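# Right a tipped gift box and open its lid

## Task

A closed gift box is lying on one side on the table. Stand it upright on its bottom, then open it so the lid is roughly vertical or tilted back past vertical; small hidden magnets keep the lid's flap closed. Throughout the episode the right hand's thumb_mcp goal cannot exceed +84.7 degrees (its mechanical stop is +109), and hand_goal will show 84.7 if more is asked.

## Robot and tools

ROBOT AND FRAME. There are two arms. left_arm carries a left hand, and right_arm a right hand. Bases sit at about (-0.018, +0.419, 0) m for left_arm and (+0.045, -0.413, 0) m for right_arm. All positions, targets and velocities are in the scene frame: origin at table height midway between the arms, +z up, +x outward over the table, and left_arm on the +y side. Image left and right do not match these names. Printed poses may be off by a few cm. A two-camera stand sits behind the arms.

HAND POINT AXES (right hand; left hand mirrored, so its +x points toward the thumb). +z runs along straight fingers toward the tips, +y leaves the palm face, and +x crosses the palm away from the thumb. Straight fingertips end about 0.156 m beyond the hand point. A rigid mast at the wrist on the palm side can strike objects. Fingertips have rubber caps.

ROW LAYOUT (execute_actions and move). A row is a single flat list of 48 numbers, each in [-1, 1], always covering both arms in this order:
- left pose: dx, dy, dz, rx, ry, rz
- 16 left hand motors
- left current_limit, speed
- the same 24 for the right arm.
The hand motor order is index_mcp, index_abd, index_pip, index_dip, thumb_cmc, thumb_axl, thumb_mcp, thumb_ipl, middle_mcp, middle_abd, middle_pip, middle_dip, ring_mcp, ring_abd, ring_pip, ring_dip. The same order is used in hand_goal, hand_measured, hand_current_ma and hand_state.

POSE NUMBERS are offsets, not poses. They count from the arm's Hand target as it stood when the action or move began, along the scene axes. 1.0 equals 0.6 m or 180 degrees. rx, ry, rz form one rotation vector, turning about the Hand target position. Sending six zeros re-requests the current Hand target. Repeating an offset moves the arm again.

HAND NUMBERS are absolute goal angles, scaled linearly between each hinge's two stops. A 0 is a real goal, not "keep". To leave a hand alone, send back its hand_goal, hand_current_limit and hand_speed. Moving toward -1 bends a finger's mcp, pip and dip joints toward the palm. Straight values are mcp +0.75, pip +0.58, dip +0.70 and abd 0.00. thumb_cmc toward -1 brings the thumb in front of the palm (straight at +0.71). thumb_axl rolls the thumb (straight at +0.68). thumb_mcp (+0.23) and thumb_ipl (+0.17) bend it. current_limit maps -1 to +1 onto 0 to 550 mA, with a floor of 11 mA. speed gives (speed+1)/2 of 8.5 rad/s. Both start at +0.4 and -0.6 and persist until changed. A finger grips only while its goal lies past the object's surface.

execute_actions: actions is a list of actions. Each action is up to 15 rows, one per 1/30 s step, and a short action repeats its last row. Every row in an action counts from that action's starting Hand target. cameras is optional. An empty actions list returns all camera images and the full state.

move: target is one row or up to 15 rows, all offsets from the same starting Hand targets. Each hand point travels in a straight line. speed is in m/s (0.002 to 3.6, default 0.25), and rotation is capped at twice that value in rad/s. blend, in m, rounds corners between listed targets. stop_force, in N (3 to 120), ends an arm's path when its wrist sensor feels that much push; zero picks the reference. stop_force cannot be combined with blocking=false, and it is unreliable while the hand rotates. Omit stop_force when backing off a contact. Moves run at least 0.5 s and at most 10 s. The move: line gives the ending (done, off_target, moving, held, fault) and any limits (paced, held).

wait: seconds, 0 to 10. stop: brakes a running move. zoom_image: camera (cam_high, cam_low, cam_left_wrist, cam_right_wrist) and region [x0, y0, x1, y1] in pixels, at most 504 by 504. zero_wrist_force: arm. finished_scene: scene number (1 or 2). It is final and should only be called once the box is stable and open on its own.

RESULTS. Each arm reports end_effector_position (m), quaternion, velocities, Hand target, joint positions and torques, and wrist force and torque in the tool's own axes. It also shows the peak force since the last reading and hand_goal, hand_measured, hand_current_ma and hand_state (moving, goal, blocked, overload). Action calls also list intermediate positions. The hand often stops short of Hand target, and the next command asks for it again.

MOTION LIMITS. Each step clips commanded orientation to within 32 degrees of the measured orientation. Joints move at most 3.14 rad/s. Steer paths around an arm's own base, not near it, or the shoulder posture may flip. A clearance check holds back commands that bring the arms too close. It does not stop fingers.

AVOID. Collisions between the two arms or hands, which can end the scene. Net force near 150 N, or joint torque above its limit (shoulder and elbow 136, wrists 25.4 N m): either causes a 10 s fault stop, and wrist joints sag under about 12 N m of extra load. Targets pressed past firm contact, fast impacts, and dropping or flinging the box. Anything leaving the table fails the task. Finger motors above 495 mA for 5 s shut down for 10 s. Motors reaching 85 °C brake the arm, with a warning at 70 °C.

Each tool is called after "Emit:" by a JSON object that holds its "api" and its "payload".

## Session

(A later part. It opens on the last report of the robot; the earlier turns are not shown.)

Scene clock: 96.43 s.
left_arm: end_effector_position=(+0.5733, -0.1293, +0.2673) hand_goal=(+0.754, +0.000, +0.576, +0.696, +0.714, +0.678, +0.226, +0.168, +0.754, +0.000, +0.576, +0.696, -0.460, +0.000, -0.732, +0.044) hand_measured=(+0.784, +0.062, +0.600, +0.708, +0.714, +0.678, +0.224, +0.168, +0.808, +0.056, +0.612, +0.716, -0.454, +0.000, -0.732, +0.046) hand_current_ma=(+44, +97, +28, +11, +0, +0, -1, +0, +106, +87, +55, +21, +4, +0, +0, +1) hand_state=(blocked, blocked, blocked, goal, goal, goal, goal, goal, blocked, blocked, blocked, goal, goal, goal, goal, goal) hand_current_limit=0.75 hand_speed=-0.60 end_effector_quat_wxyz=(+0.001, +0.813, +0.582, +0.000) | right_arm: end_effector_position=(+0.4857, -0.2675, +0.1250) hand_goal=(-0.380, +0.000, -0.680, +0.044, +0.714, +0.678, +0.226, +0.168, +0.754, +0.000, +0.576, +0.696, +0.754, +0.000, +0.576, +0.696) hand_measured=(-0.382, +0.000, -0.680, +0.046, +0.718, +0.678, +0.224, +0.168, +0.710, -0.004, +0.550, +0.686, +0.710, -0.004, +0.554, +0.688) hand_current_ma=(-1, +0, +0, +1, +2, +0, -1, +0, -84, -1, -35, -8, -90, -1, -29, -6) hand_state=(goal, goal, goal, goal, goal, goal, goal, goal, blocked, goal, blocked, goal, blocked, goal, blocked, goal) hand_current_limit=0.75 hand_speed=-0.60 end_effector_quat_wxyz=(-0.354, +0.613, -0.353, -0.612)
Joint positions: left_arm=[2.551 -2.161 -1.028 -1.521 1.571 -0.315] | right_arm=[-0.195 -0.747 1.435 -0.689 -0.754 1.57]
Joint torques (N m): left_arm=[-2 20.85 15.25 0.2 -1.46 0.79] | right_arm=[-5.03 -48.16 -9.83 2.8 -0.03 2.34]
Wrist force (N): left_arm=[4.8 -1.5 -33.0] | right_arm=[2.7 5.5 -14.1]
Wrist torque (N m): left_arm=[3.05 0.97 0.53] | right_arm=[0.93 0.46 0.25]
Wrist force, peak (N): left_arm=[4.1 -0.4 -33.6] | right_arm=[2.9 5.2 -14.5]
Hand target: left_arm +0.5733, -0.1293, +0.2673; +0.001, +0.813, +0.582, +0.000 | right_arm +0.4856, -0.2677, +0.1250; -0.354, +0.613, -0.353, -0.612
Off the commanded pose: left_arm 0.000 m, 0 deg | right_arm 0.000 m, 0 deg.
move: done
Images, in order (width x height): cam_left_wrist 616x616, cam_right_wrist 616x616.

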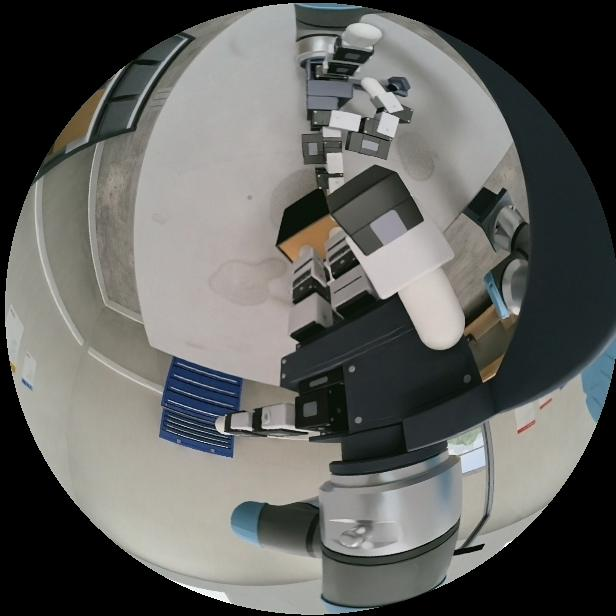

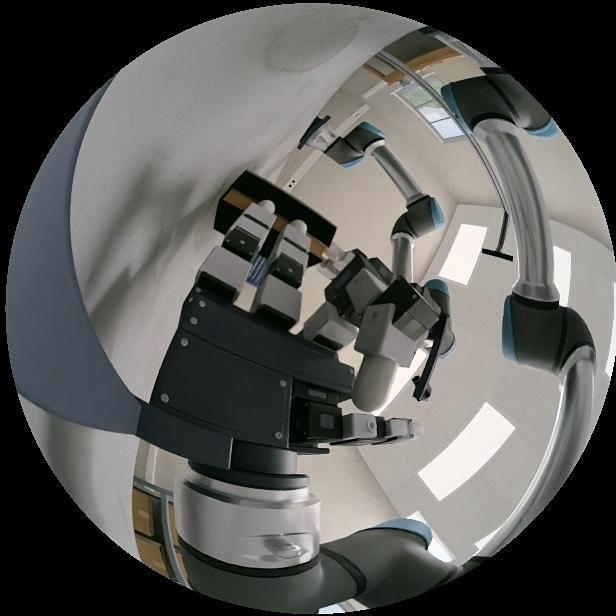

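Emit:
{"api": "move", "payload": {"target": [[0, 0, 0, 0, 0, 0, 0.754, 0.0, 0.576, 0.696, 0.714, 0.678, 0.226, 0.168, 0.754, 0.0, 0.576, 0.696, -0.46, 0.0, -0.732, 0.044, 0.75, -0.6, -0.004, -0.015, 0, 0, 0, 0, -0.38, 0.0, -0.68, 0.044, 0.714, 0.678, 0.226, 0.168, 0.754, 0.0, 0.576, 0.696, 0.754, 0.0, 0.576, 0.696, 0.75, -0.6], [0, 0, 0, 0, 0, 0, 0.754, 0.0, 0.576, 0.696, 0.714, 0.678, 0.226, 0.168, 0.754, 0.0, 0.576, 0.696, -0.46, 0.0, -0.732, 0.044, 0.75, -0.6, 0.0, -0.0165, 0, 0, 0, 0, -0.38, 0.0, -0.68, 0.044, 0.714, 0.678, 0.226, 0.168, 0.754, 0.0, 0.576, 0.696, 0.754, 0.0, 0.576, 0.696, 0.75, -0.6]], "speed": 0.03, "cameras": ["cam_right_wrist"]}}

Emit:
{"api": "zoom_image", "payload": {"camera": "cam_right_wrist", "region": [210, 165, 340, 275]}}

Scene clock: 97.77 s.
left_arm: end_effector_position=(+0.5733, -0.1293, +0.2673) hand_goal=(+0.754, +0.000, +0.576, +0.696, +0.714, +0.678, +0.226, +0.168, +0.754, +0.000, +0.576, +0.696, -0.460, +0.000, -0.732, +0.044) hand_measured=(+0.784, +0.062, +0.600, +0.708, +0.714, +0.678, +0.224, +0.168, +0.808, +0.056, +0.612, +0.716, -0.454, +0.000, -0.732, +0.046) hand_current_ma=(+44, +97, +28, +11, +0, +0, -1, +0, +106, +87, +55, +21, +4, +0, +0, +1) hand_state=(blocked, blocked, blocked, goal, goal, goal, goal, goal, blocked, blocked, blocked, goal, goal, goal, goal, goal) hand_current_limit=0.75 hand_speed=-0.60 end_effector_quat_wxyz=(+0.001, +0.813, +0.582, +0.000) | right_arm: end_effector_position=(+0.4857, -0.2776, +0.1250) hand_goal=(-0.380, +0.000, -0.680, +0.044, +0.714, +0.678, +0.226, +0.168, +0.754, +0.000, +0.576, +0.696, +0.754, +0.000, +0.576, +0.696) hand_measured=(-0.382, +0.000, -0.680, +0.046, +0.718, +0.678, +0.224, +0.168, +0.750, -0.004, +0.574, +0.692, +0.750, -0.004, +0.574, +0.694) hand_current_ma=(-1, +0, +0, +1, +2, +0, -1, +0, -2, -1, -1, -2, -2, -2, -1, -1) hand_state=(goal, goal, goal, goal, goal, goal, goal, goal, goal, goal, goal, goal, goal, goal, goal, goal) hand_current_limit=0.75 hand_speed=-0.60 end_effector_quat_wxyz=(-0.354, +0.612, -0.353, -0.612)
Joint positions: left_arm=[2.551 -2.161 -1.028 -1.521 1.571 -0.315] | right_arm=[-0.211 -0.747 1.435 -0.688 -0.77 1.57]
Joint torques (N m): left_arm=[-1.98 17.59 13.74 1.45 -1.49 0.84] | right_arm=[-11.08 -59.01 -7.61 -0.64 -2.99 2.68]
Wrist force (N): left_arm=[4.0 -0.8 -33.4] | right_arm=[2.8 1.2 -1.7]
Wrist torque (N m): left_arm=[3.02 0.89 0.46] | right_arm=[0.34 -0.13 0.06]
Wrist force, peak (N): left_arm=[4.1 -0.6 -33.6] | right_arm=[2.7 5.1 -14.3]
Hand target: left_arm +0.5733, -0.1293, +0.2673; +0.001, +0.813, +0.582, +0.000 | right_arm +0.4856, -0.2776, +0.1250; -0.354, +0.613, -0.353, -0.612
Off the commanded pose: left_arm 0.000 m, 0 deg | right_arm 0.000 m, 0 deg.
move: done
Images, in order (width x height): cam_right_wrist 616x616.

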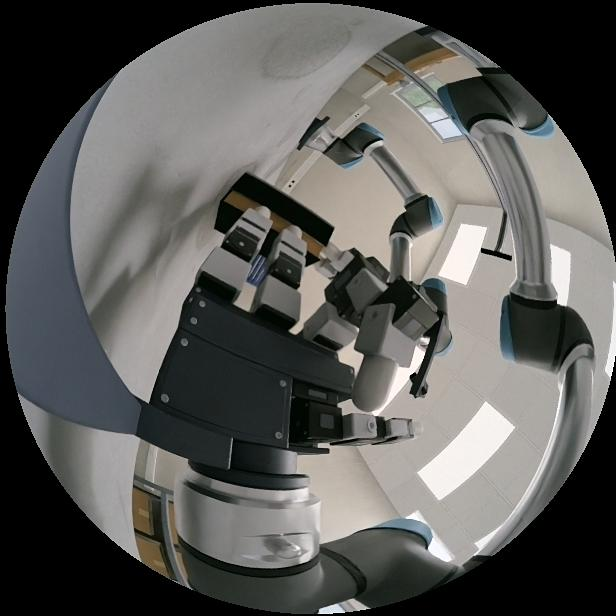

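Scaled by 3.877 from the camera's 616x616 image, which has a finer 880x880 frame.

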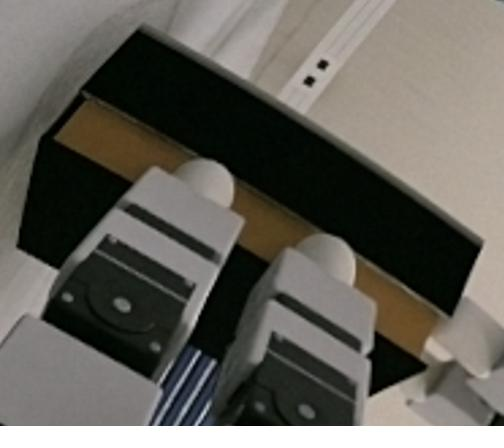

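Emit:
{"api": "move", "payload": {"target": [0, 0, 0, 0, 0, 0, 0.754, 0.0, 0.576, 0.696, 0.714, 0.678, 0.226, 0.168, 0.754, 0.0, 0.576, 0.696, -0.46, 0.0, -0.732, 0.044, 0.75, -0.6, 0.0059, 0.0191, 0, 0, 0, 0, -0.38, 0.0, -0.68, 0.044, 0.714, 0.678, 0.226, 0.168, 0.754, 0.0, 0.576, 0.696, 0.754, 0.0, 0.576, 0.696, 0.75, -0.6], "speed": 0.01, "stop_force": 8}}

Emit:
{"api": "move", "payload": {"target": [0, 0, 0, 0, 0, 0, 0.754, 0.0, 0.576, 0.696, 0.714, 0.678, 0.226, 0.168, 0.754, 0.0, 0.576, 0.696, -0.46, 0.0, -0.732, 0.044, 0.75, -0.6, -0.0225, 0.009, 0, 0, 0, 0, -0.38, 0.0, -0.68, 0.044, 0.714, 0.678, 0.226, 0.168, 0.754, 0.0, 0.576, 0.696, 0.754, 0.0, 0.576, 0.696, 0.75, -0.6], "speed": 0.01, "stop_force": 14, "cameras": ["cam_right_wrist"]}}

Emit:
{"api": "zoom_image", "payload": {"camera": "cam_right_wrist", "region": [210, 165, 340, 275]}}

Scene clock: 99.57 s.
left_arm: end_effector_position=(+0.5733, -0.1293, +0.2673) hand_goal=(+0.754, +0.000, +0.576, +0.696, +0.714, +0.678, +0.226, +0.168, +0.754, +0.000, +0.576, +0.696, -0.460, +0.000, -0.732, +0.044) hand_measured=(+0.784, +0.062, +0.600, +0.708, +0.714, +0.678, +0.224, +0.168, +0.808, +0.056, +0.612, +0.716, -0.454, +0.000, -0.732, +0.046) hand_current_ma=(+44, +97, +28, +11, +0, +0, -1, +0, +106, +87, +55, +21, +4, +0, +0, +1) hand_state=(blocked, blocked, blocked, goal, goal, goal, goal, goal, blocked, blocked, blocked, goal, goal, goal, goal, goal) hand_current_limit=0.75 hand_speed=-0.60 end_effector_quat_wxyz=(+0.001, +0.813, +0.582, +0.000) | right_arm: end_effector_position=(+0.4870, -0.2733, +0.1250) hand_goal=(-0.380, +0.000, -0.680, +0.044, +0.714, +0.678, +0.226, +0.168, +0.754, +0.000, +0.576, +0.696, +0.754, +0.000, +0.576, +0.696) hand_measured=(-0.382, +0.000, -0.680, +0.046, +0.718, +0.678, +0.224, +0.168, +0.728, -0.004, +0.562, +0.692, +0.728, -0.004, +0.564, +0.692) hand_current_ma=(-1, +0, +0, +1, +2, +0, -1, +0, -38, -1, -14, -2, -40, -2, -11, -2) hand_state=(goal, goal, goal, goal, goal, goal, goal, goal, blocked, goal, goal, goal, blocked, goal, goal, goal) hand_current_limit=0.75 hand_speed=-0.60 end_effector_quat_wxyz=(-0.354, +0.613, -0.353, -0.612)
Joint positions: left_arm=[2.551 -2.161 -1.028 -1.521 1.571 -0.315] | right_arm=[-0.204 -0.744 1.43 -0.686 -0.763 1.57]
Joint torques (N m): left_arm=[-2.12 14.49 10.26 1.81 -1.36 0.94] | right_arm=[-11.39 -58.66 -6.72 -0.25 -2.8 1.93]
Wrist force (N): left_arm=[4.3 -0.8 -33.2] | right_arm=[2.5 2.8 -4.2]
Wrist torque (N m): left_arm=[3.05 0.91 0.49] | right_arm=[0.39 0.05 0.12]
Wrist force, peak (N): left_arm=[3.9 -0.8 -33.7] | right_arm=[2.6 3.7 -10.5]
Hand target: left_arm +0.5733, -0.1293, +0.2673; +0.001, +0.813, +0.582, +0.000 | right_arm +0.4870, -0.2733, +0.1250; -0.354, +0.613, -0.353, -0.612 (not the last commanded pose)
Off the commanded pose: left_arm 0.000 m, 0 deg | right_arm 0.008 m, 0 deg.
move: contact (right_arm)

Scene clock: 101.80 s.
left_arm: end_effector_position=(+0.5733, -0.1293, +0.2673) hand_goal=(+0.754, +0.000, +0.576, +0.696, +0.714, +0.678, +0.226, +0.168, +0.754, +0.000, +0.576, +0.696, -0.460, +0.000, -0.732, +0.044) hand_measured=(+0.792, +0.072, +0.606, +0.712, +0.714, +0.678, +0.224, +0.168, +0.824, +0.070, +0.620, +0.722, -0.454, +0.000, -0.732, +0.046) hand_current_ma=(+62, +123, +39, +16, +0, +0, -1, +0, +163, +117, +74, +31, +4, +0, +0, +1) hand_state=(blocked, blocked, blocked, goal, goal, goal, goal, goal, blocked, blocked, blocked, blocked, goal, goal, goal, goal) hand_current_limit=0.75 hand_speed=-0.60 end_effector_quat_wxyz=(+0.001, +0.813, +0.582, +0.000) | right_arm: end_effector_position=(+0.4735, -0.2679, +0.1250) hand_goal=(-0.380, +0.000, -0.680, +0.044, +0.714, +0.678, +0.226, +0.168, +0.754, +0.000, +0.576, +0.696, +0.754, +0.000, +0.576, +0.696) hand_measured=(-0.382, +0.000, -0.680, +0.046, +0.718, +0.678, +0.224, +0.168, +0.734, -0.004, +0.570, +0.698, +0.734, -0.004, +0.570, +0.696) hand_current_ma=(-1, +0, +0, +1, +2, +0, -1, +0, -26, -1, -4, +0, -27, -2, -3, +0) hand_state=(goal, goal, goal, goal, goal, goal, goal, goal, goal, goal, goal, goal, blocked, goal, goal, goal) hand_current_limit=0.75 hand_speed=-0.60 end_effector_quat_wxyz=(-0.354, +0.613, -0.353, -0.612)
Joint positions: left_arm=[2.551 -2.161 -1.028 -1.521 1.571 -0.315] | right_arm=[-0.2 -0.77 1.481 -0.712 -0.759 1.57]
Joint torques (N m): left_arm=[-2.77 30.04 6.94 1.89 -1.36 0.86] | right_arm=[12.42 -37.63 -18.82 4.2 2.09 0.39]
Wrist force (N): left_arm=[6.0 -3.6 -23.2] | right_arm=[3.0 2.1 -14.5]
Wrist torque (N m): left_arm=[2.37 1.30 0.70] | right_arm=[1.23 0.38 0.12]
Wrist force, peak (N): left_arm=[4.2 -0.9 -33.4] | right_arm=[2.4 2.2 -16.9]
Hand target: left_arm +0.5733, -0.1293, +0.2673; +0.001, +0.813, +0.582, +0.000 | right_arm +0.4735, -0.2679, +0.1250; -0.354, +0.613, -0.353, -0.612
Off the commanded pose: left_arm 0.000 m, 0 deg | right_arm 0.000 m, 0 deg.
move: done
Images, in order (width x height): cam_right_wrist 616x616.

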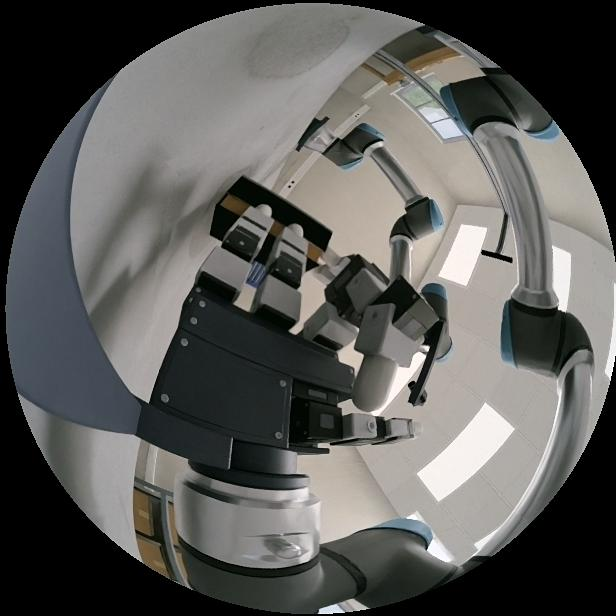

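Scaled by 3.877 from the camera's 616x616 image, which has a finer 880x880 frame.

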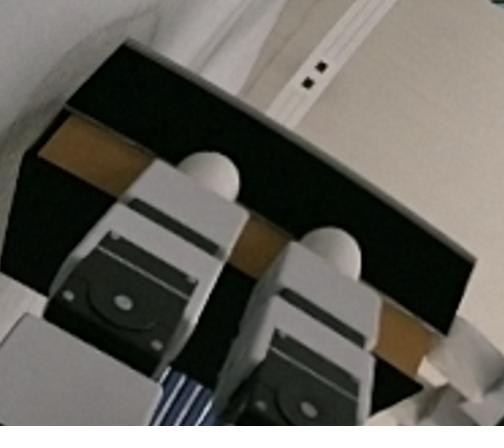

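Emit:
{"api": "move", "payload": {"target": [0, 0, 0, 0, 0, 0, 0.64, -0.08, 0.576, 0.696, 0.714, 0.678, 0.226, 0.168, 0.64, -0.08, 0.576, 0.696, -0.46, 0.0, -0.732, 0.044, 0.75, -0.92, 0, 0, 0, 0, 0, 0, -0.38, 0.0, -0.68, 0.044, 0.714, 0.678, 0.226, 0.168, 0.754, 0.0, 0.576, 0.696, 0.754, 0.0, 0.576, 0.696, 0.75, -0.6], "speed": 0.02, "cameras": ["cam_right_wrist"]}}

Emit:
{"api": "zoom_image", "payload": {"camera": "cam_right_wrist", "region": [210, 165, 340, 275]}}

Scene clock: 104.30 s.
left_arm: end_effector_position=(+0.5733, -0.1293, +0.2673) hand_goal=(+0.640, -0.080, +0.576, +0.696, +0.714, +0.678, +0.226, +0.168, +0.640, -0.080, +0.576, +0.696, -0.460, +0.000, -0.732, +0.044) hand_measured=(+0.772, +0.072, +0.624, +0.726, +0.714, +0.678, +0.224, +0.168, +0.824, +0.068, +0.620, +0.722, -0.454, +0.000, -0.732, +0.046) hand_current_ma=(+425, +391, +83, +42, +0, +0, -1, +0, +481, +382, +74, +31, +4, +0, +0, +1) hand_state=(blocked, blocked, blocked, blocked, goal, goal, goal, goal, blocked, blocked, blocked, blocked, goal, goal, goal, goal) hand_current_limit=0.75 hand_speed=-0.92 end_effector_quat_wxyz=(+0.001, +0.813, +0.582, +0.000) | right_arm: end_effector_position=(+0.4735, -0.2679, +0.1250) hand_goal=(-0.380, +0.000, -0.680, +0.044, +0.714, +0.678, +0.226, +0.168, +0.754, +0.000, +0.576, +0.696, +0.754, +0.000, +0.576, +0.696) hand_measured=(-0.382, +0.000, -0.680, +0.046, +0.718, +0.678, +0.224, +0.168, +0.734, -0.004, +0.570, +0.698, +0.734, -0.004, +0.570, +0.696) hand_current_ma=(-1, +0, +0, +1, +2, +0, -1, +0, -26, -1, -4, +0, -27, -2, -3, +0) hand_state=(goal, goal, goal, goal, goal, goal, goal, goal, goal, goal, goal, goal, blocked, goal, goal, goal) hand_current_limit=0.75 hand_speed=-0.60 end_effector_quat_wxyz=(-0.354, +0.613, -0.353, -0.612)
Joint positions: left_arm=[2.551 -2.161 -1.028 -1.521 1.571 -0.315] | right_arm=[-0.2 -0.77 1.481 -0.712 -0.759 1.57]
Joint torques (N m): left_arm=[-2.54 39.87 2.69 1.96 -1.34 0.91] | right_arm=[-5.17 -38.25 -19.05 4.15 -2.32 0.53]
Wrist force (N): left_arm=[6.2 -4.7 -22.8] | right_arm=[2.7 2.0 -14.0]
Wrist torque (N m): left_arm=[2.44 1.31 0.68] | right_arm=[1.21 0.42 0.10]
Wrist force, peak (N): left_arm=[6.1 -3.6 -23.6] | right_arm=[2.6 2.3 -15.3]
Hand target: left_arm +0.5733, -0.1293, +0.2673; +0.001, +0.813, +0.582, +0.000 | right_arm +0.4735, -0.2679, +0.1250; -0.354, +0.613, -0.353, -0.612
Off the commanded pose: left_arm 0.000 m, 0 deg | right_arm 0.000 m, 0 deg.
move: done
Images, in order (width x height): cam_right_wrist 616x616.

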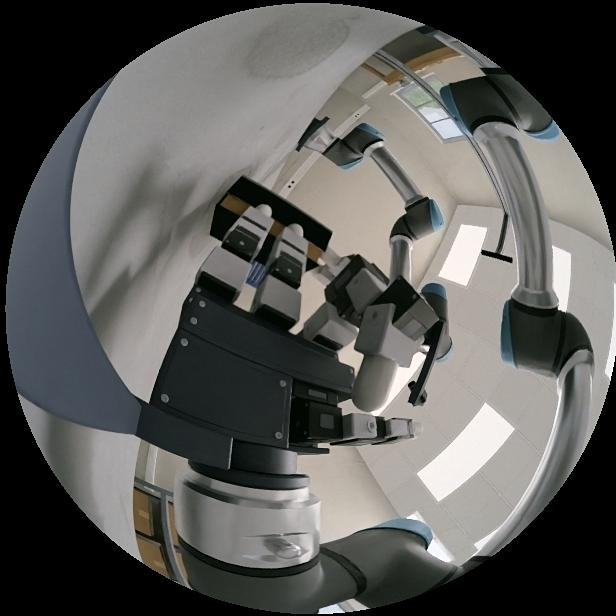

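Scaled by 3.877 from the camera's 616x616 image, which has a finer 880x880 frame.

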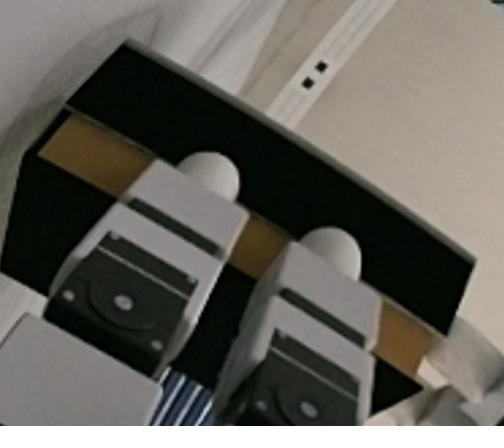

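Emit:
{"api": "move", "payload": {"target": [0, 0, 0, 0, 0, 0, 0.64, -0.08, 0.576, 0.696, 0.714, 0.678, 0.226, 0.168, 0.64, -0.08, 0.576, 0.696, -0.46, 0.0, -0.732, 0.044, 0.7, -0.92, -0.0125, 0.0165, 0, 0, 0, 0, -0.38, 0.0, -0.68, 0.044, 0.714, 0.678, 0.226, 0.168, 0.754, 0.0, 0.576, 0.696, 0.754, 0.0, 0.576, 0.696, 0.75, -0.6], "speed": 0.008, "stop_force": 12, "cameras": ["cam_right_wrist", "cam_left_wrist", "cam_high"]}}

Emit:
{"api": "zoom_image", "payload": {"camera": "cam_right_wrist", "region": [210, 165, 340, 275]}}

Emit:
{"api": "zoom_image", "payload": {"camera": "cam_left_wrist", "region": [250, 150, 400, 300]}}

Scene clock: 106.80 s.
left_arm: end_effector_position=(+0.5733, -0.1293, +0.2673) hand_goal=(+0.640, -0.080, +0.576, +0.696, +0.714, +0.678, +0.226, +0.168, +0.640, -0.080, +0.576, +0.696, -0.460, +0.000, -0.732, +0.044) hand_measured=(+0.766, +0.076, +0.632, +0.732, +0.714, +0.678, +0.224, +0.168, +0.816, +0.056, +0.634, +0.728, -0.454, +0.000, -0.732, +0.046) hand_current_ma=(+403, +408, +101, +52, +0, +0, -1, +0, +467, +334, +109, +46, +4, +0, +0, +1) hand_state=(blocked, blocked, blocked, blocked, goal, goal, goal, goal, blocked, blocked, blocked, blocked, goal, goal, goal, goal) hand_current_limit=0.70 hand_speed=-0.92 end_effector_quat_wxyz=(+0.001, +0.813, +0.582, +0.000) | right_arm: end_effector_position=(+0.4660, -0.2579, +0.1250) hand_goal=(-0.380, +0.000, -0.680, +0.044, +0.714, +0.678, +0.226, +0.168, +0.754, +0.000, +0.576, +0.696, +0.754, +0.000, +0.576, +0.696) hand_measured=(-0.382, +0.000, -0.680, +0.046, +0.718, +0.678, +0.224, +0.168, +0.718, -0.004, +0.556, +0.690, +0.718, -0.004, +0.558, +0.690) hand_current_ma=(-1, +0, +0, +1, +2, +0, -1, +0, -62, -1, -24, -4, -66, -2, -20, -3) hand_state=(goal, goal, goal, goal, goal, goal, goal, goal, blocked, goal, goal, goal, blocked, goal, goal, goal) hand_current_limit=0.75 hand_speed=-0.60 end_effector_quat_wxyz=(-0.354, +0.613, -0.353, -0.612)
Joint positions: left_arm=[2.551 -2.161 -1.028 -1.521 1.571 -0.315] | right_arm=[-0.187 -0.784 1.509 -0.726 -0.746 1.57]
Joint torques (N m): left_arm=[-2.79 39.81 7.87 4.9 -4.72 0.94] | right_arm=[-5.03 -41.74 -18.74 3.67 -0.52 0.59]
Wrist force (N): left_arm=[10.4 -4.5 -21.6] | right_arm=[3.3 4.8 -12.5]
Wrist torque (N m): left_arm=[2.34 1.65 1.00] | right_arm=[0.88 0.34 0.27]
Wrist force, peak (N): left_arm=[10.4 -4.7 -21.7] | right_arm=[2.8 3.7 -17.7]
Hand target: left_arm +0.5733, -0.1293, +0.2673; +0.001, +0.813, +0.582, +0.000 | right_arm +0.4660, -0.2580, +0.1250; -0.354, +0.613, -0.353, -0.612
Off the commanded pose: left_arm 0.000 m, 0 deg | right_arm 0.000 m, 0 deg.
move: done
Images, in order (width x height): cam_high 672x504, cam_left_wrist 616x616, cam_right_wrist 616x616.

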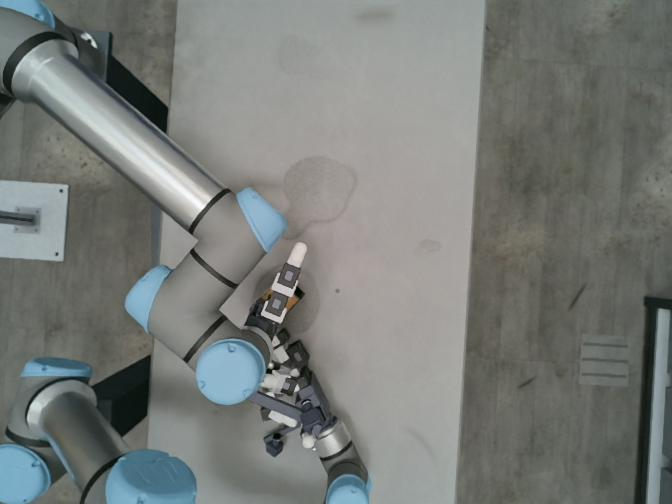

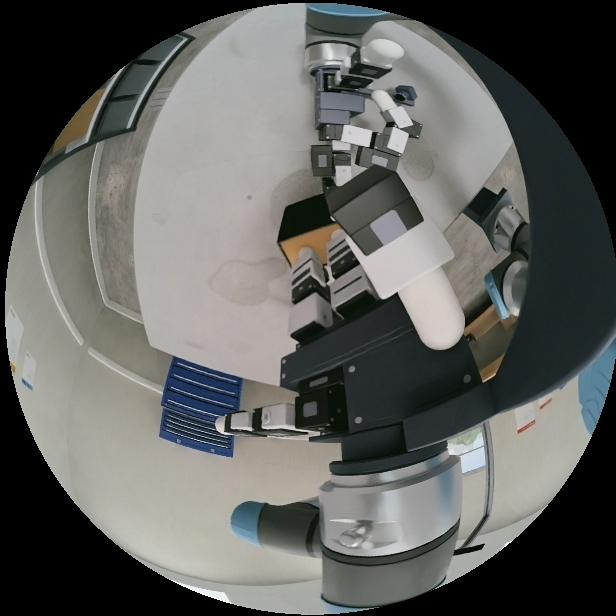

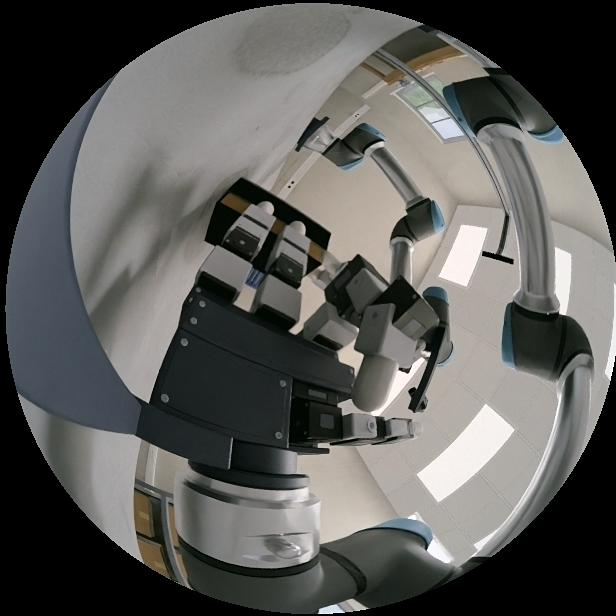

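Scaled by 3.877 from the camera's 616x616 image, which has a finer 880x880 frame.

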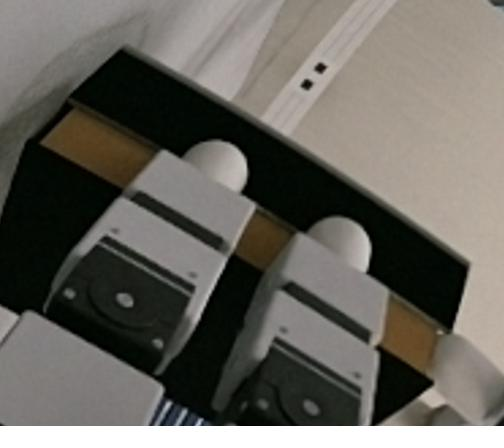

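Scaled by 3.360 from the camera's 616x616 image, which has a finer 880x880 frame.

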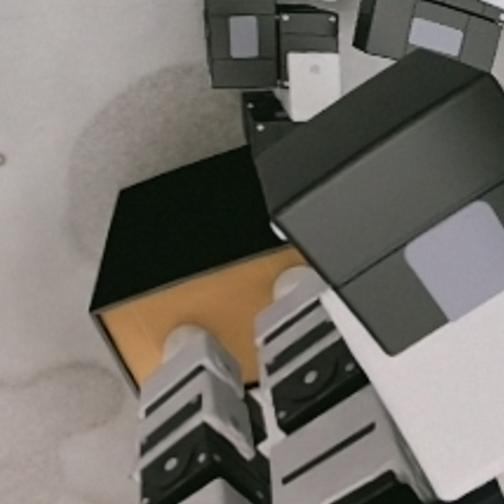

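Emit:
{"api": "move", "payload": {"target": [0, 0, 0, 0, 0, 0, 0.766, 0.06, 0.62, 0.72, 0.714, 0.678, 0.226, 0.168, 0.80, 0.05, 0.62, 0.72, -0.46, 0.0, -0.732, 0.044, 0.7, -0.9, 0.01, -0.0173, 0, 0, 0, 0, -0.38, 0.0, -0.68, 0.044, 0.714, 0.678, 0.226, 0.168, 0.754, 0.0, 0.576, 0.696, 0.754, 0.0, 0.576, 0.696, 0.75, -0.6], "speed": 0.02}}

Emit:
{"api": "move", "payload": {"target": [0, 0, 0, 0, 0, 0, 0.766, 0.06, 0.62, 0.72, 0.714, 0.678, 0.226, 0.168, 0.80, 0.05, 0.62, 0.72, -0.46, 0.0, -0.732, 0.044, 0.7, -0.9, 0.0917, -0.1588, 0.04, 0, 0, 0, -0.38, 0.0, -0.68, 0.044, 0.714, 0.678, 0.226, 0.168, 0.754, 0.0, 0.576, 0.696, 0.754, 0.0, 0.576, 0.696, 0.75, -0.6], "speed": 0.15, "cameras": ["all"]}}

Emit:
{"api": "zoom_image", "payload": {"camera": "cam_right_wrist", "region": [180, 130, 360, 290]}}

Emit:
{"api": "zoom_image", "payload": {"camera": "cam_high", "region": [250, 280, 320, 350]}}

Emit:
{"api": "zoom_image", "payload": {"camera": "cam_low", "region": [310, 190, 380, 270]}}

Emit:
{"api": "zoom_image", "payload": {"camera": "cam_left_wrist", "region": [250, 150, 400, 300]}}

Scene clock: 109.33 s.
left_arm: end_effector_position=(+0.5733, -0.1293, +0.2673) hand_goal=(+0.766, +0.060, +0.620, +0.720, +0.714, +0.678, +0.226, +0.168, +0.800, +0.050, +0.620, +0.720, -0.460, +0.000, -0.732, +0.044) hand_measured=(+0.766, +0.096, +0.642, +0.738, +0.714, +0.678, +0.224, +0.168, +0.812, +0.068, +0.646, +0.738, -0.454, +0.000, -0.732, +0.046) hand_current_ma=(+0, +44, +26, +18, +0, +0, -1, +0, +11, +15, +30, +18, +4, +0, +0, +1) hand_state=(goal, blocked, blocked, goal, goal, goal, goal, goal, goal, goal, blocked, goal, goal, goal, goal, goal) hand_current_limit=0.70 hand_speed=-0.90 end_effector_quat_wxyz=(+0.001, +0.813, +0.582, +0.000) | right_arm: end_effector_position=(+0.4720, -0.2685, +0.1250) hand_goal=(-0.380, +0.000, -0.680, +0.044, +0.714, +0.678, +0.226, +0.168, +0.754, +0.000, +0.576, +0.696, +0.754, +0.000, +0.576, +0.696) hand_measured=(-0.382, +0.000, -0.680, +0.046, +0.718, +0.678, +0.224, +0.168, +0.738, -0.004, +0.564, +0.688, +0.736, -0.004, +0.564, +0.688) hand_current_ma=(-1, +0, +0, +1, +2, +0, -1, +0, -20, -2, -12, -6, -22, -2, -11, -5) hand_state=(goal, goal, goal, goal, goal, goal, goal, goal, goal, goal, goal, goal, goal, goal, goal, goal) hand_current_limit=0.75 hand_speed=-0.60 end_effector_quat_wxyz=(-0.354, +0.613, -0.353, -0.612)
Joint positions: left_arm=[2.551 -2.161 -1.028 -1.521 1.571 -0.315] | right_arm=[-0.202 -0.772 1.487 -0.715 -0.761 1.57]
Joint torques (N m): left_arm=[-2.82 39.27 15.72 -0.59 0.77 0.95] | right_arm=[8.07 -53.11 -7.53 0.85 0.23 2.54]
Wrist force (N): left_arm=[1.3 1.2 -17.1] | right_arm=[2.9 1.6 -0.8]
Wrist torque (N m): left_arm=[1.55 0.53 0.20] | right_arm=[0.21 -0.17 0.10]
Wrist force, peak (N): left_arm=[10.4 -4.3 -21.9] | right_arm=[3.0 4.6 -12.5]
Hand target: left_arm +0.5733, -0.1293, +0.2673; +0.001, +0.813, +0.582, +0.000 | right_arm +0.4720, -0.2684, +0.1250; -0.354, +0.613, -0.353, -0.612
Off the commanded pose: left_arm 0.000 m, 0 deg | right_arm 0.000 m, 0 deg.
move: done

Scene clock: 110.57 s.
left_arm: end_effector_position=(+0.5733, -0.1293, +0.2673) hand_goal=(+0.766, +0.060, +0.620, +0.720, +0.714, +0.678, +0.226, +0.168, +0.800, +0.050, +0.620, +0.720, -0.460, +0.000, -0.732, +0.044) hand_measured=(+0.766, +0.096, +0.642, +0.738, +0.714, +0.678, +0.224, +0.168, +0.812, +0.068, +0.646, +0.738, -0.454, +0.000, -0.732, +0.046) hand_current_ma=(+0, +44, +26, +18, +0, +0, -1, +0, +11, +15, +30, +18, +4, +0, +0, +1) hand_state=(goal, blocked, blocked, goal, goal, goal, goal, goal, goal, goal, blocked, goal, goal, goal, goal, goal) hand_current_limit=0.70 hand_speed=-0.90 end_effector_quat_wxyz=(+0.001, +0.813, +0.582, +0.000) | right_arm: end_effector_position=(+0.5270, -0.3636, +0.1489) hand_goal=(-0.380, +0.000, -0.680, +0.044, +0.714, +0.678, +0.226, +0.168, +0.754, +0.000, +0.576, +0.696, +0.754, +0.000, +0.576, +0.696) hand_measured=(-0.382, +0.000, -0.680, +0.046, +0.718, +0.678, +0.224, +0.168, +0.752, -0.004, +0.574, +0.692, +0.752, -0.004, +0.574, +0.694) hand_current_ma=(-1, +0, +0, +1, +2, +0, -1, +0, -1, -2, -1, -1, -1, -2, -1, -1) hand_state=(goal, goal, goal, goal, goal, goal, goal, goal, goal, goal, goal, goal, goal, goal, goal, goal) hand_current_limit=0.75 hand_speed=-0.60 end_effector_quat_wxyz=(-0.354, +0.613, -0.353, -0.612)
Joint positions: left_arm=[2.551 -2.161 -1.028 -1.521 1.571 -0.315] | right_arm=[-0.32 -0.68 1.227 -0.547 -0.879 1.57]
Joint torques (N m): left_arm=[-3.07 40.28 19.5 -0.29 1.14 0.92] | right_arm=[7.55 -59.56 -23.08 1.64 2.34 -2.83]
Wrist force (N): left_arm=[1.2 1.3 -16.9] | right_arm=[2.9 1.0 -1.2]
Wrist torque (N m): left_arm=[1.56 0.53 0.19] | right_arm=[0.32 -0.16 0.15]
Wrist force, peak (N): left_arm=[1.1 1.0 -17.4] | right_arm=[2.7 0.9 -2.5]
Hand target: left_arm +0.5733, -0.1293, +0.2673; +0.001, +0.813, +0.582, +0.000 | right_arm +0.5270, -0.3636, +0.1490; -0.354, +0.613, -0.353, -0.612
Off the commanded pose: left_arm 0.000 m, 0 deg | right_arm 0.000 m, 0 deg.
move: done

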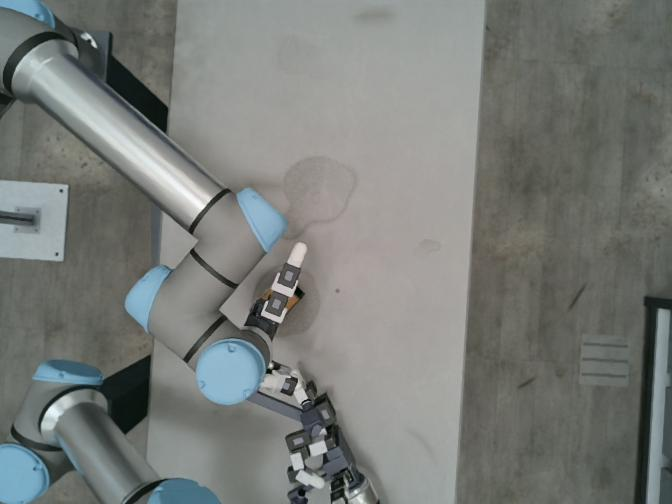

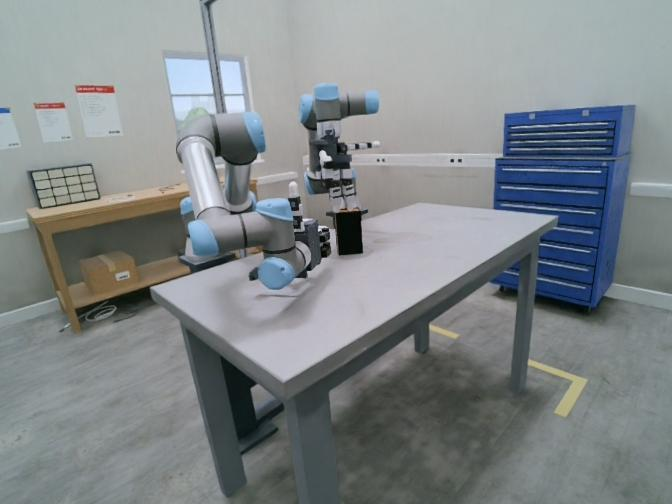

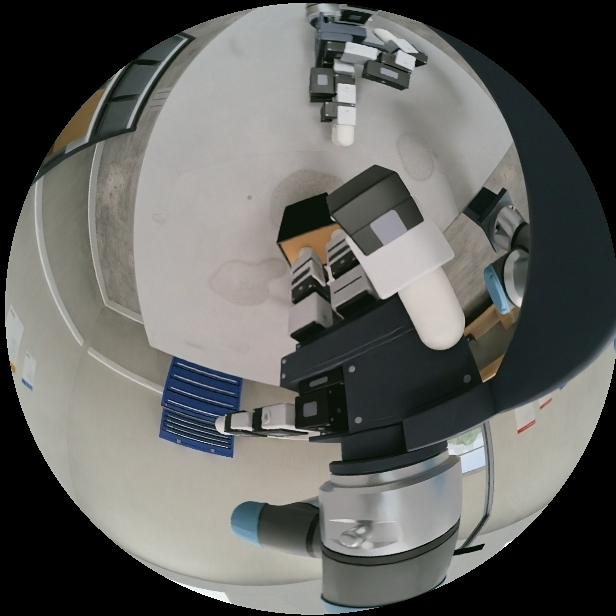

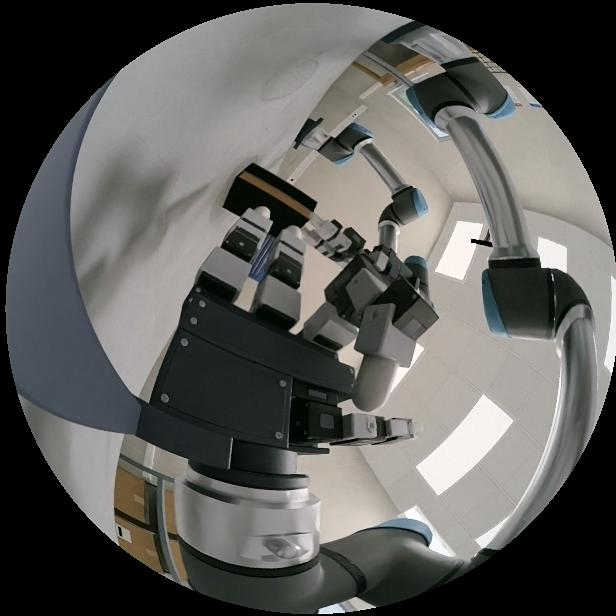

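Scaled by 2.800 from the camera's 616x616 image, which has a finer 880x880 frame.

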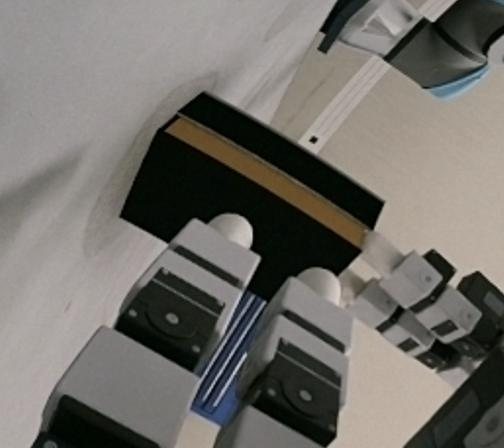

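Scaled by 7.200.

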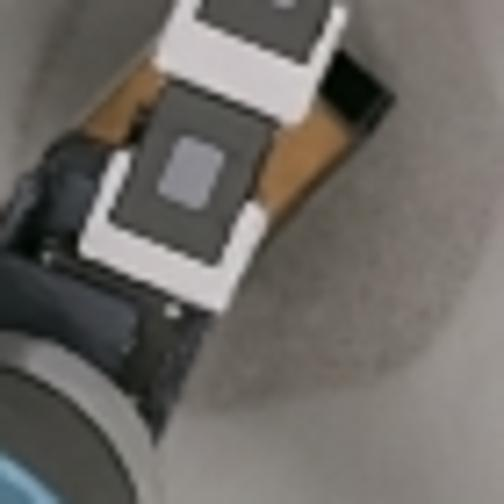

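Scaled by 6.300.

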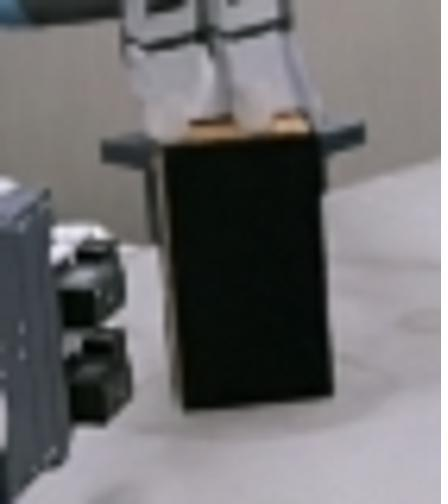

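Scaled by 3.360 from the camera's 616x616 image, which has a finer 880x880 frame.

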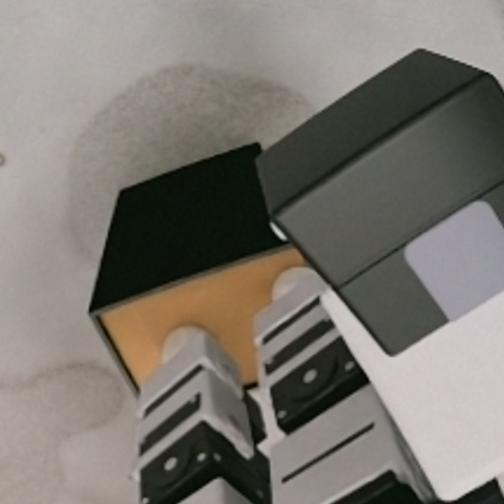

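Emit:
{"api": "move", "payload": {"target": [0, 0, 0.06, 0, 0, 0, 0.754, 0.0, 0.576, 0.696, 0.714, 0.678, 0.226, 0.168, 0.754, 0.0, 0.576, 0.696, -0.46, 0.0, -0.732, 0.044, 0.7, -0.6, 0.03, -0.05, 0.02, 0, 0, 0, -0.38, 0.0, -0.68, 0.044, 0.714, 0.678, 0.226, 0.168, 0.754, 0.0, 0.576, 0.696, 0.754, 0.0, 0.576, 0.696, 0.7, -0.6], "speed": 0.1}}

Emit:
{"api": "move", "payload": {"target": [0.1, 0.25, 0.12, 0, 0, 0, 0.754, 0.0, 0.576, 0.696, 0.714, 0.678, 0.226, 0.168, 0.754, 0.0, 0.576, 0.696, -0.46, 0.0, -0.732, 0.044, 0.7, -0.6, 0, 0, 0, 0, 0, 0, -0.38, 0.0, -0.68, 0.044, 0.714, 0.678, 0.226, 0.168, 0.754, 0.0, 0.576, 0.696, 0.754, 0.0, 0.576, 0.696, 0.7, -0.6], "speed": 0.3, "cameras": ["all"]}}

Emit:
{"api": "zoom_image", "payload": {"camera": "cam_high", "region": [240, 270, 330, 360]}}

Emit:
{"api": "zoom_image", "payload": {"camera": "cam_right_wrist", "region": [180, 130, 360, 290]}}

Emit:
{"api": "zoom_image", "payload": {"camera": "cam_left_wrist", "region": [250, 100, 400, 250]}}

Scene clock: 112.43 s.
left_arm: end_effector_position=(+0.5733, -0.1293, +0.3033) hand_goal=(+0.754, +0.000, +0.576, +0.696, +0.714, +0.678, +0.226, +0.168, +0.754, +0.000, +0.576, +0.696, -0.460, +0.000, -0.732, +0.044) hand_measured=(+0.756, +0.002, +0.578, +0.700, +0.714, +0.678, +0.224, +0.168, +0.756, +0.002, +0.578, +0.700, -0.454, +0.000, -0.732, +0.046) hand_current_ma=(+0, +1, +1, +1, +0, +0, -2, +0, +0, +1, +1, +1, +4, +0, +0, +1) hand_state=(goal, goal, goal, goal, goal, goal, goal, goal, goal, goal, goal, goal, goal, goal, goal, goal) hand_current_limit=0.70 hand_speed=-0.60 end_effector_quat_wxyz=(+0.001, +0.813, +0.582, +0.000) | right_arm: end_effector_position=(+0.5450, -0.3937, +0.1609) hand_goal=(-0.380, +0.000, -0.680, +0.044, +0.714, +0.678, +0.226, +0.168, +0.754, +0.000, +0.576, +0.696, +0.754, +0.000, +0.576, +0.696) hand_measured=(-0.382, +0.000, -0.680, +0.046, +0.718, +0.678, +0.224, +0.168, +0.752, -0.004, +0.574, +0.692, +0.752, -0.004, +0.574, +0.694) hand_current_ma=(-1, +0, +0, +1, +2, +0, -1, +0, -1, -2, -1, -1, -1, -2, -1, -1) hand_state=(goal, goal, goal, goal, goal, goal, goal, goal, goal, goal, goal, goal, goal, goal, goal, goal) hand_current_limit=0.70 hand_speed=-0.60 end_effector_quat_wxyz=(-0.354, +0.612, -0.353, -0.612)
Joint positions: left_arm=[2.551 -2.161 -0.937 -1.613 1.571 -0.314] | right_arm=[-0.352 -0.643 1.118 -0.475 -0.911 1.57]
Joint torques (N m): left_arm=[-0.91 41.19 14.38 2.96 -0.88 -0.34] | right_arm=[11.41 -64.77 -18.72 0.44 2.67 -2.73]
Wrist force (N): left_arm=[0.2 0.6 0.1] | right_arm=[2.9 0.8 -1.1]
Wrist torque (N m): left_arm=[0.10 0.01 0.06] | right_arm=[0.29 -0.18 0.14]
Wrist force, peak (N): left_arm=[1.7 0.2 -17.6] | right_arm=[3.4 0.6 -0.8]
Hand target: left_arm +0.5733, -0.1293, +0.3033; +0.001, +0.813, +0.582, +0.000 | right_arm +0.5450, -0.3936, +0.1610; -0.354, +0.613, -0.353, -0.612
Off the commanded pose: left_arm 0.000 m, 0 deg | right_arm 0.000 m, 0 deg.
move: done

Scene clock: 113.53 s.
left_arm: end_effector_position=(+0.6332, +0.0207, +0.3754) hand_goal=(+0.754, +0.000, +0.576, +0.696, +0.714, +0.678, +0.226, +0.168, +0.754, +0.000, +0.576, +0.696, -0.460, +0.000, -0.732, +0.044) hand_measured=(+0.756, +0.002, +0.578, +0.700, +0.714, +0.678, +0.224, +0.168, +0.756, +0.002, +0.578, +0.700, -0.454, +0.000, -0.732, +0.046) hand_current_ma=(+0, +1, +1, +1, +0, +0, -2, +0, +0, +1, +1, +1, +4, +0, +0, +1) hand_state=(goal, goal, goal, goal, goal, goal, goal, goal, goal, goal, goal, goal, goal, goal, goal, goal) hand_current_limit=0.70 hand_speed=-0.60 end_effector_quat_wxyz=(+0.001, +0.813, +0.582, +0.000) | right_arm: end_effector_position=(+0.5450, -0.3936, +0.1610) hand_goal=(-0.380, +0.000, -0.680, +0.044, +0.714, +0.678, +0.226, +0.168, +0.754, +0.000, +0.576, +0.696, +0.754, +0.000, +0.576, +0.696) hand_measured=(-0.382, +0.000, -0.680, +0.046, +0.718, +0.678, +0.224, +0.168, +0.752, -0.004, +0.574, +0.692, +0.752, -0.004, +0.574, +0.694) hand_current_ma=(-1, +0, +0, +1, +2, +0, -1, +0, -1, -2, -1, -1, -1, -2, -1, -1) hand_state=(goal, goal, goal, goal, goal, goal, goal, goal, goal, goal, goal, goal, goal, goal, goal, goal) hand_current_limit=0.70 hand_speed=-0.60 end_effector_quat_wxyz=(-0.354, +0.613, -0.353, -0.612)
Joint positions: left_arm=[2.779 -2.025 -0.962 -1.724 1.57 -0.086] | right_arm=[-0.352 -0.643 1.118 -0.475 -0.911 1.57]
Joint torques (N m): left_arm=[6.68 38.35 9.48 3.04 -2.07 1.33] | right_arm=[11.72 -64.43 -23.48 3.08 2.85 -2.79]
Wrist force (N): left_arm=[0.0 0.7 -0.4] | right_arm=[2.8 0.6 -1.2]
Wrist torque (N m): left_arm=[0.18 0.00 0.06] | right_arm=[0.27 -0.15 0.14]
Wrist force, peak (N): left_arm=[2.2 0.5 -1.1] | right_arm=[3.1 0.9 -1.3]
Hand target: left_arm +0.6333, +0.0207, +0.3753; +0.001, +0.813, +0.582, +0.000 | right_arm +0.5450, -0.3936, +0.1610; -0.354, +0.613, -0.353, -0.612
Off the commanded pose: left_arm 0.000 m, 0 deg | right_arm 0.000 m, 0 deg.
move: done

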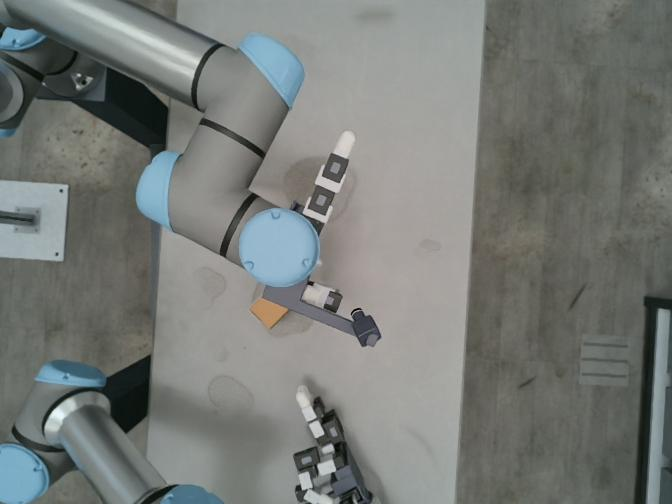

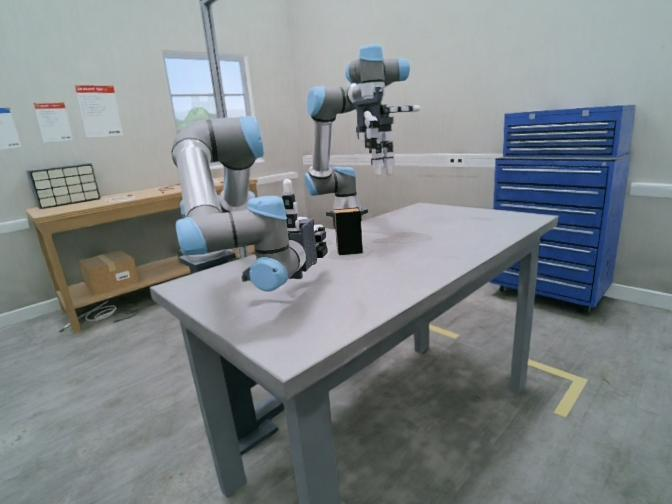

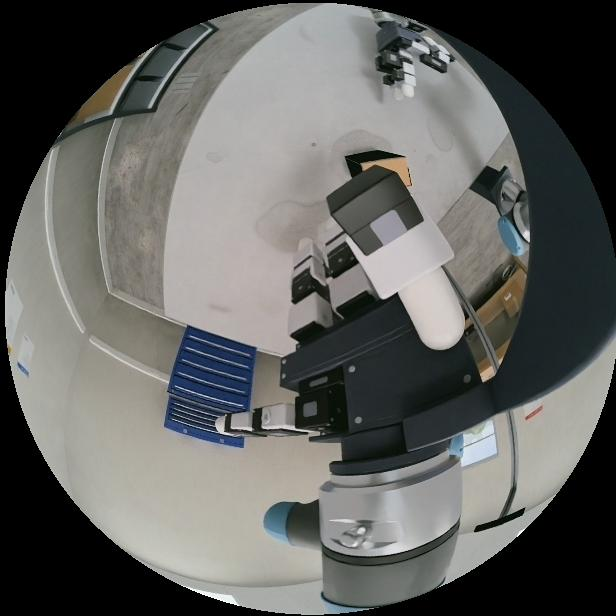

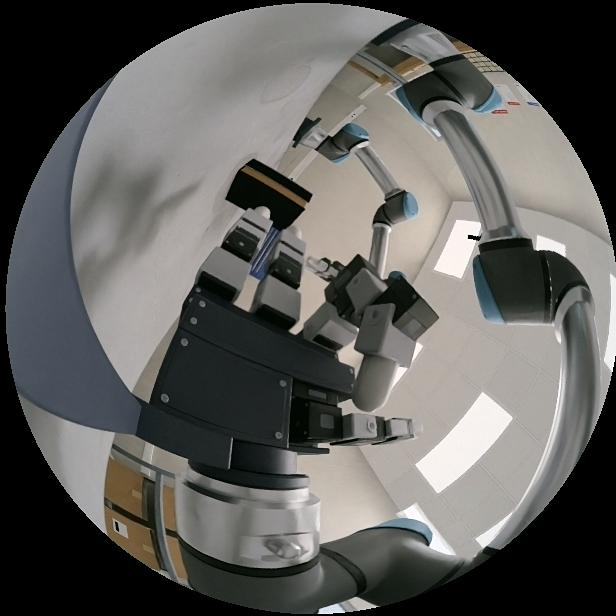

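Scaled by 5.600.

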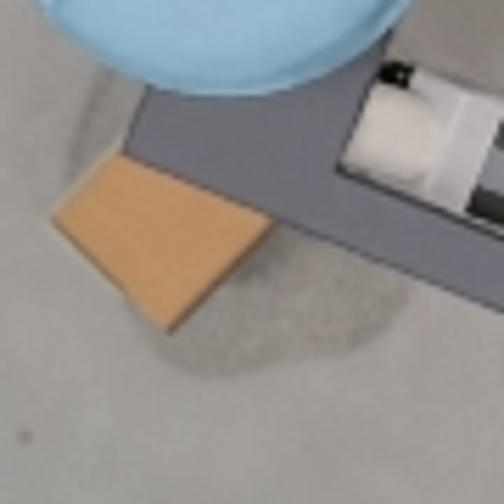

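Scaled by 2.800 from the camera's 616x616 image, which has a finer 880x880 frame.

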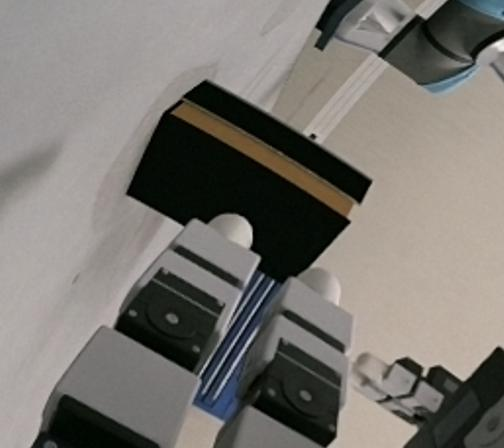

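Scaled by 3.360 from the camera's 616x616 image, which has a finer 880x880 frame.

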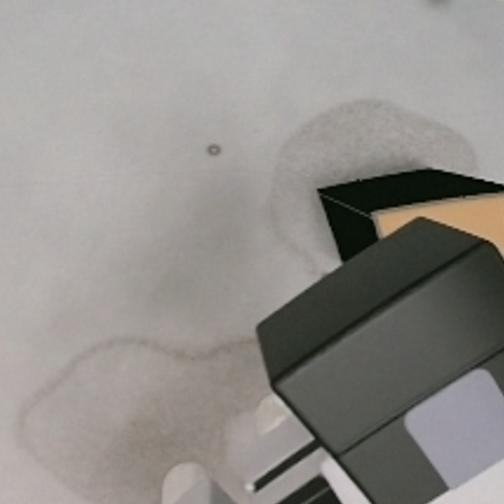

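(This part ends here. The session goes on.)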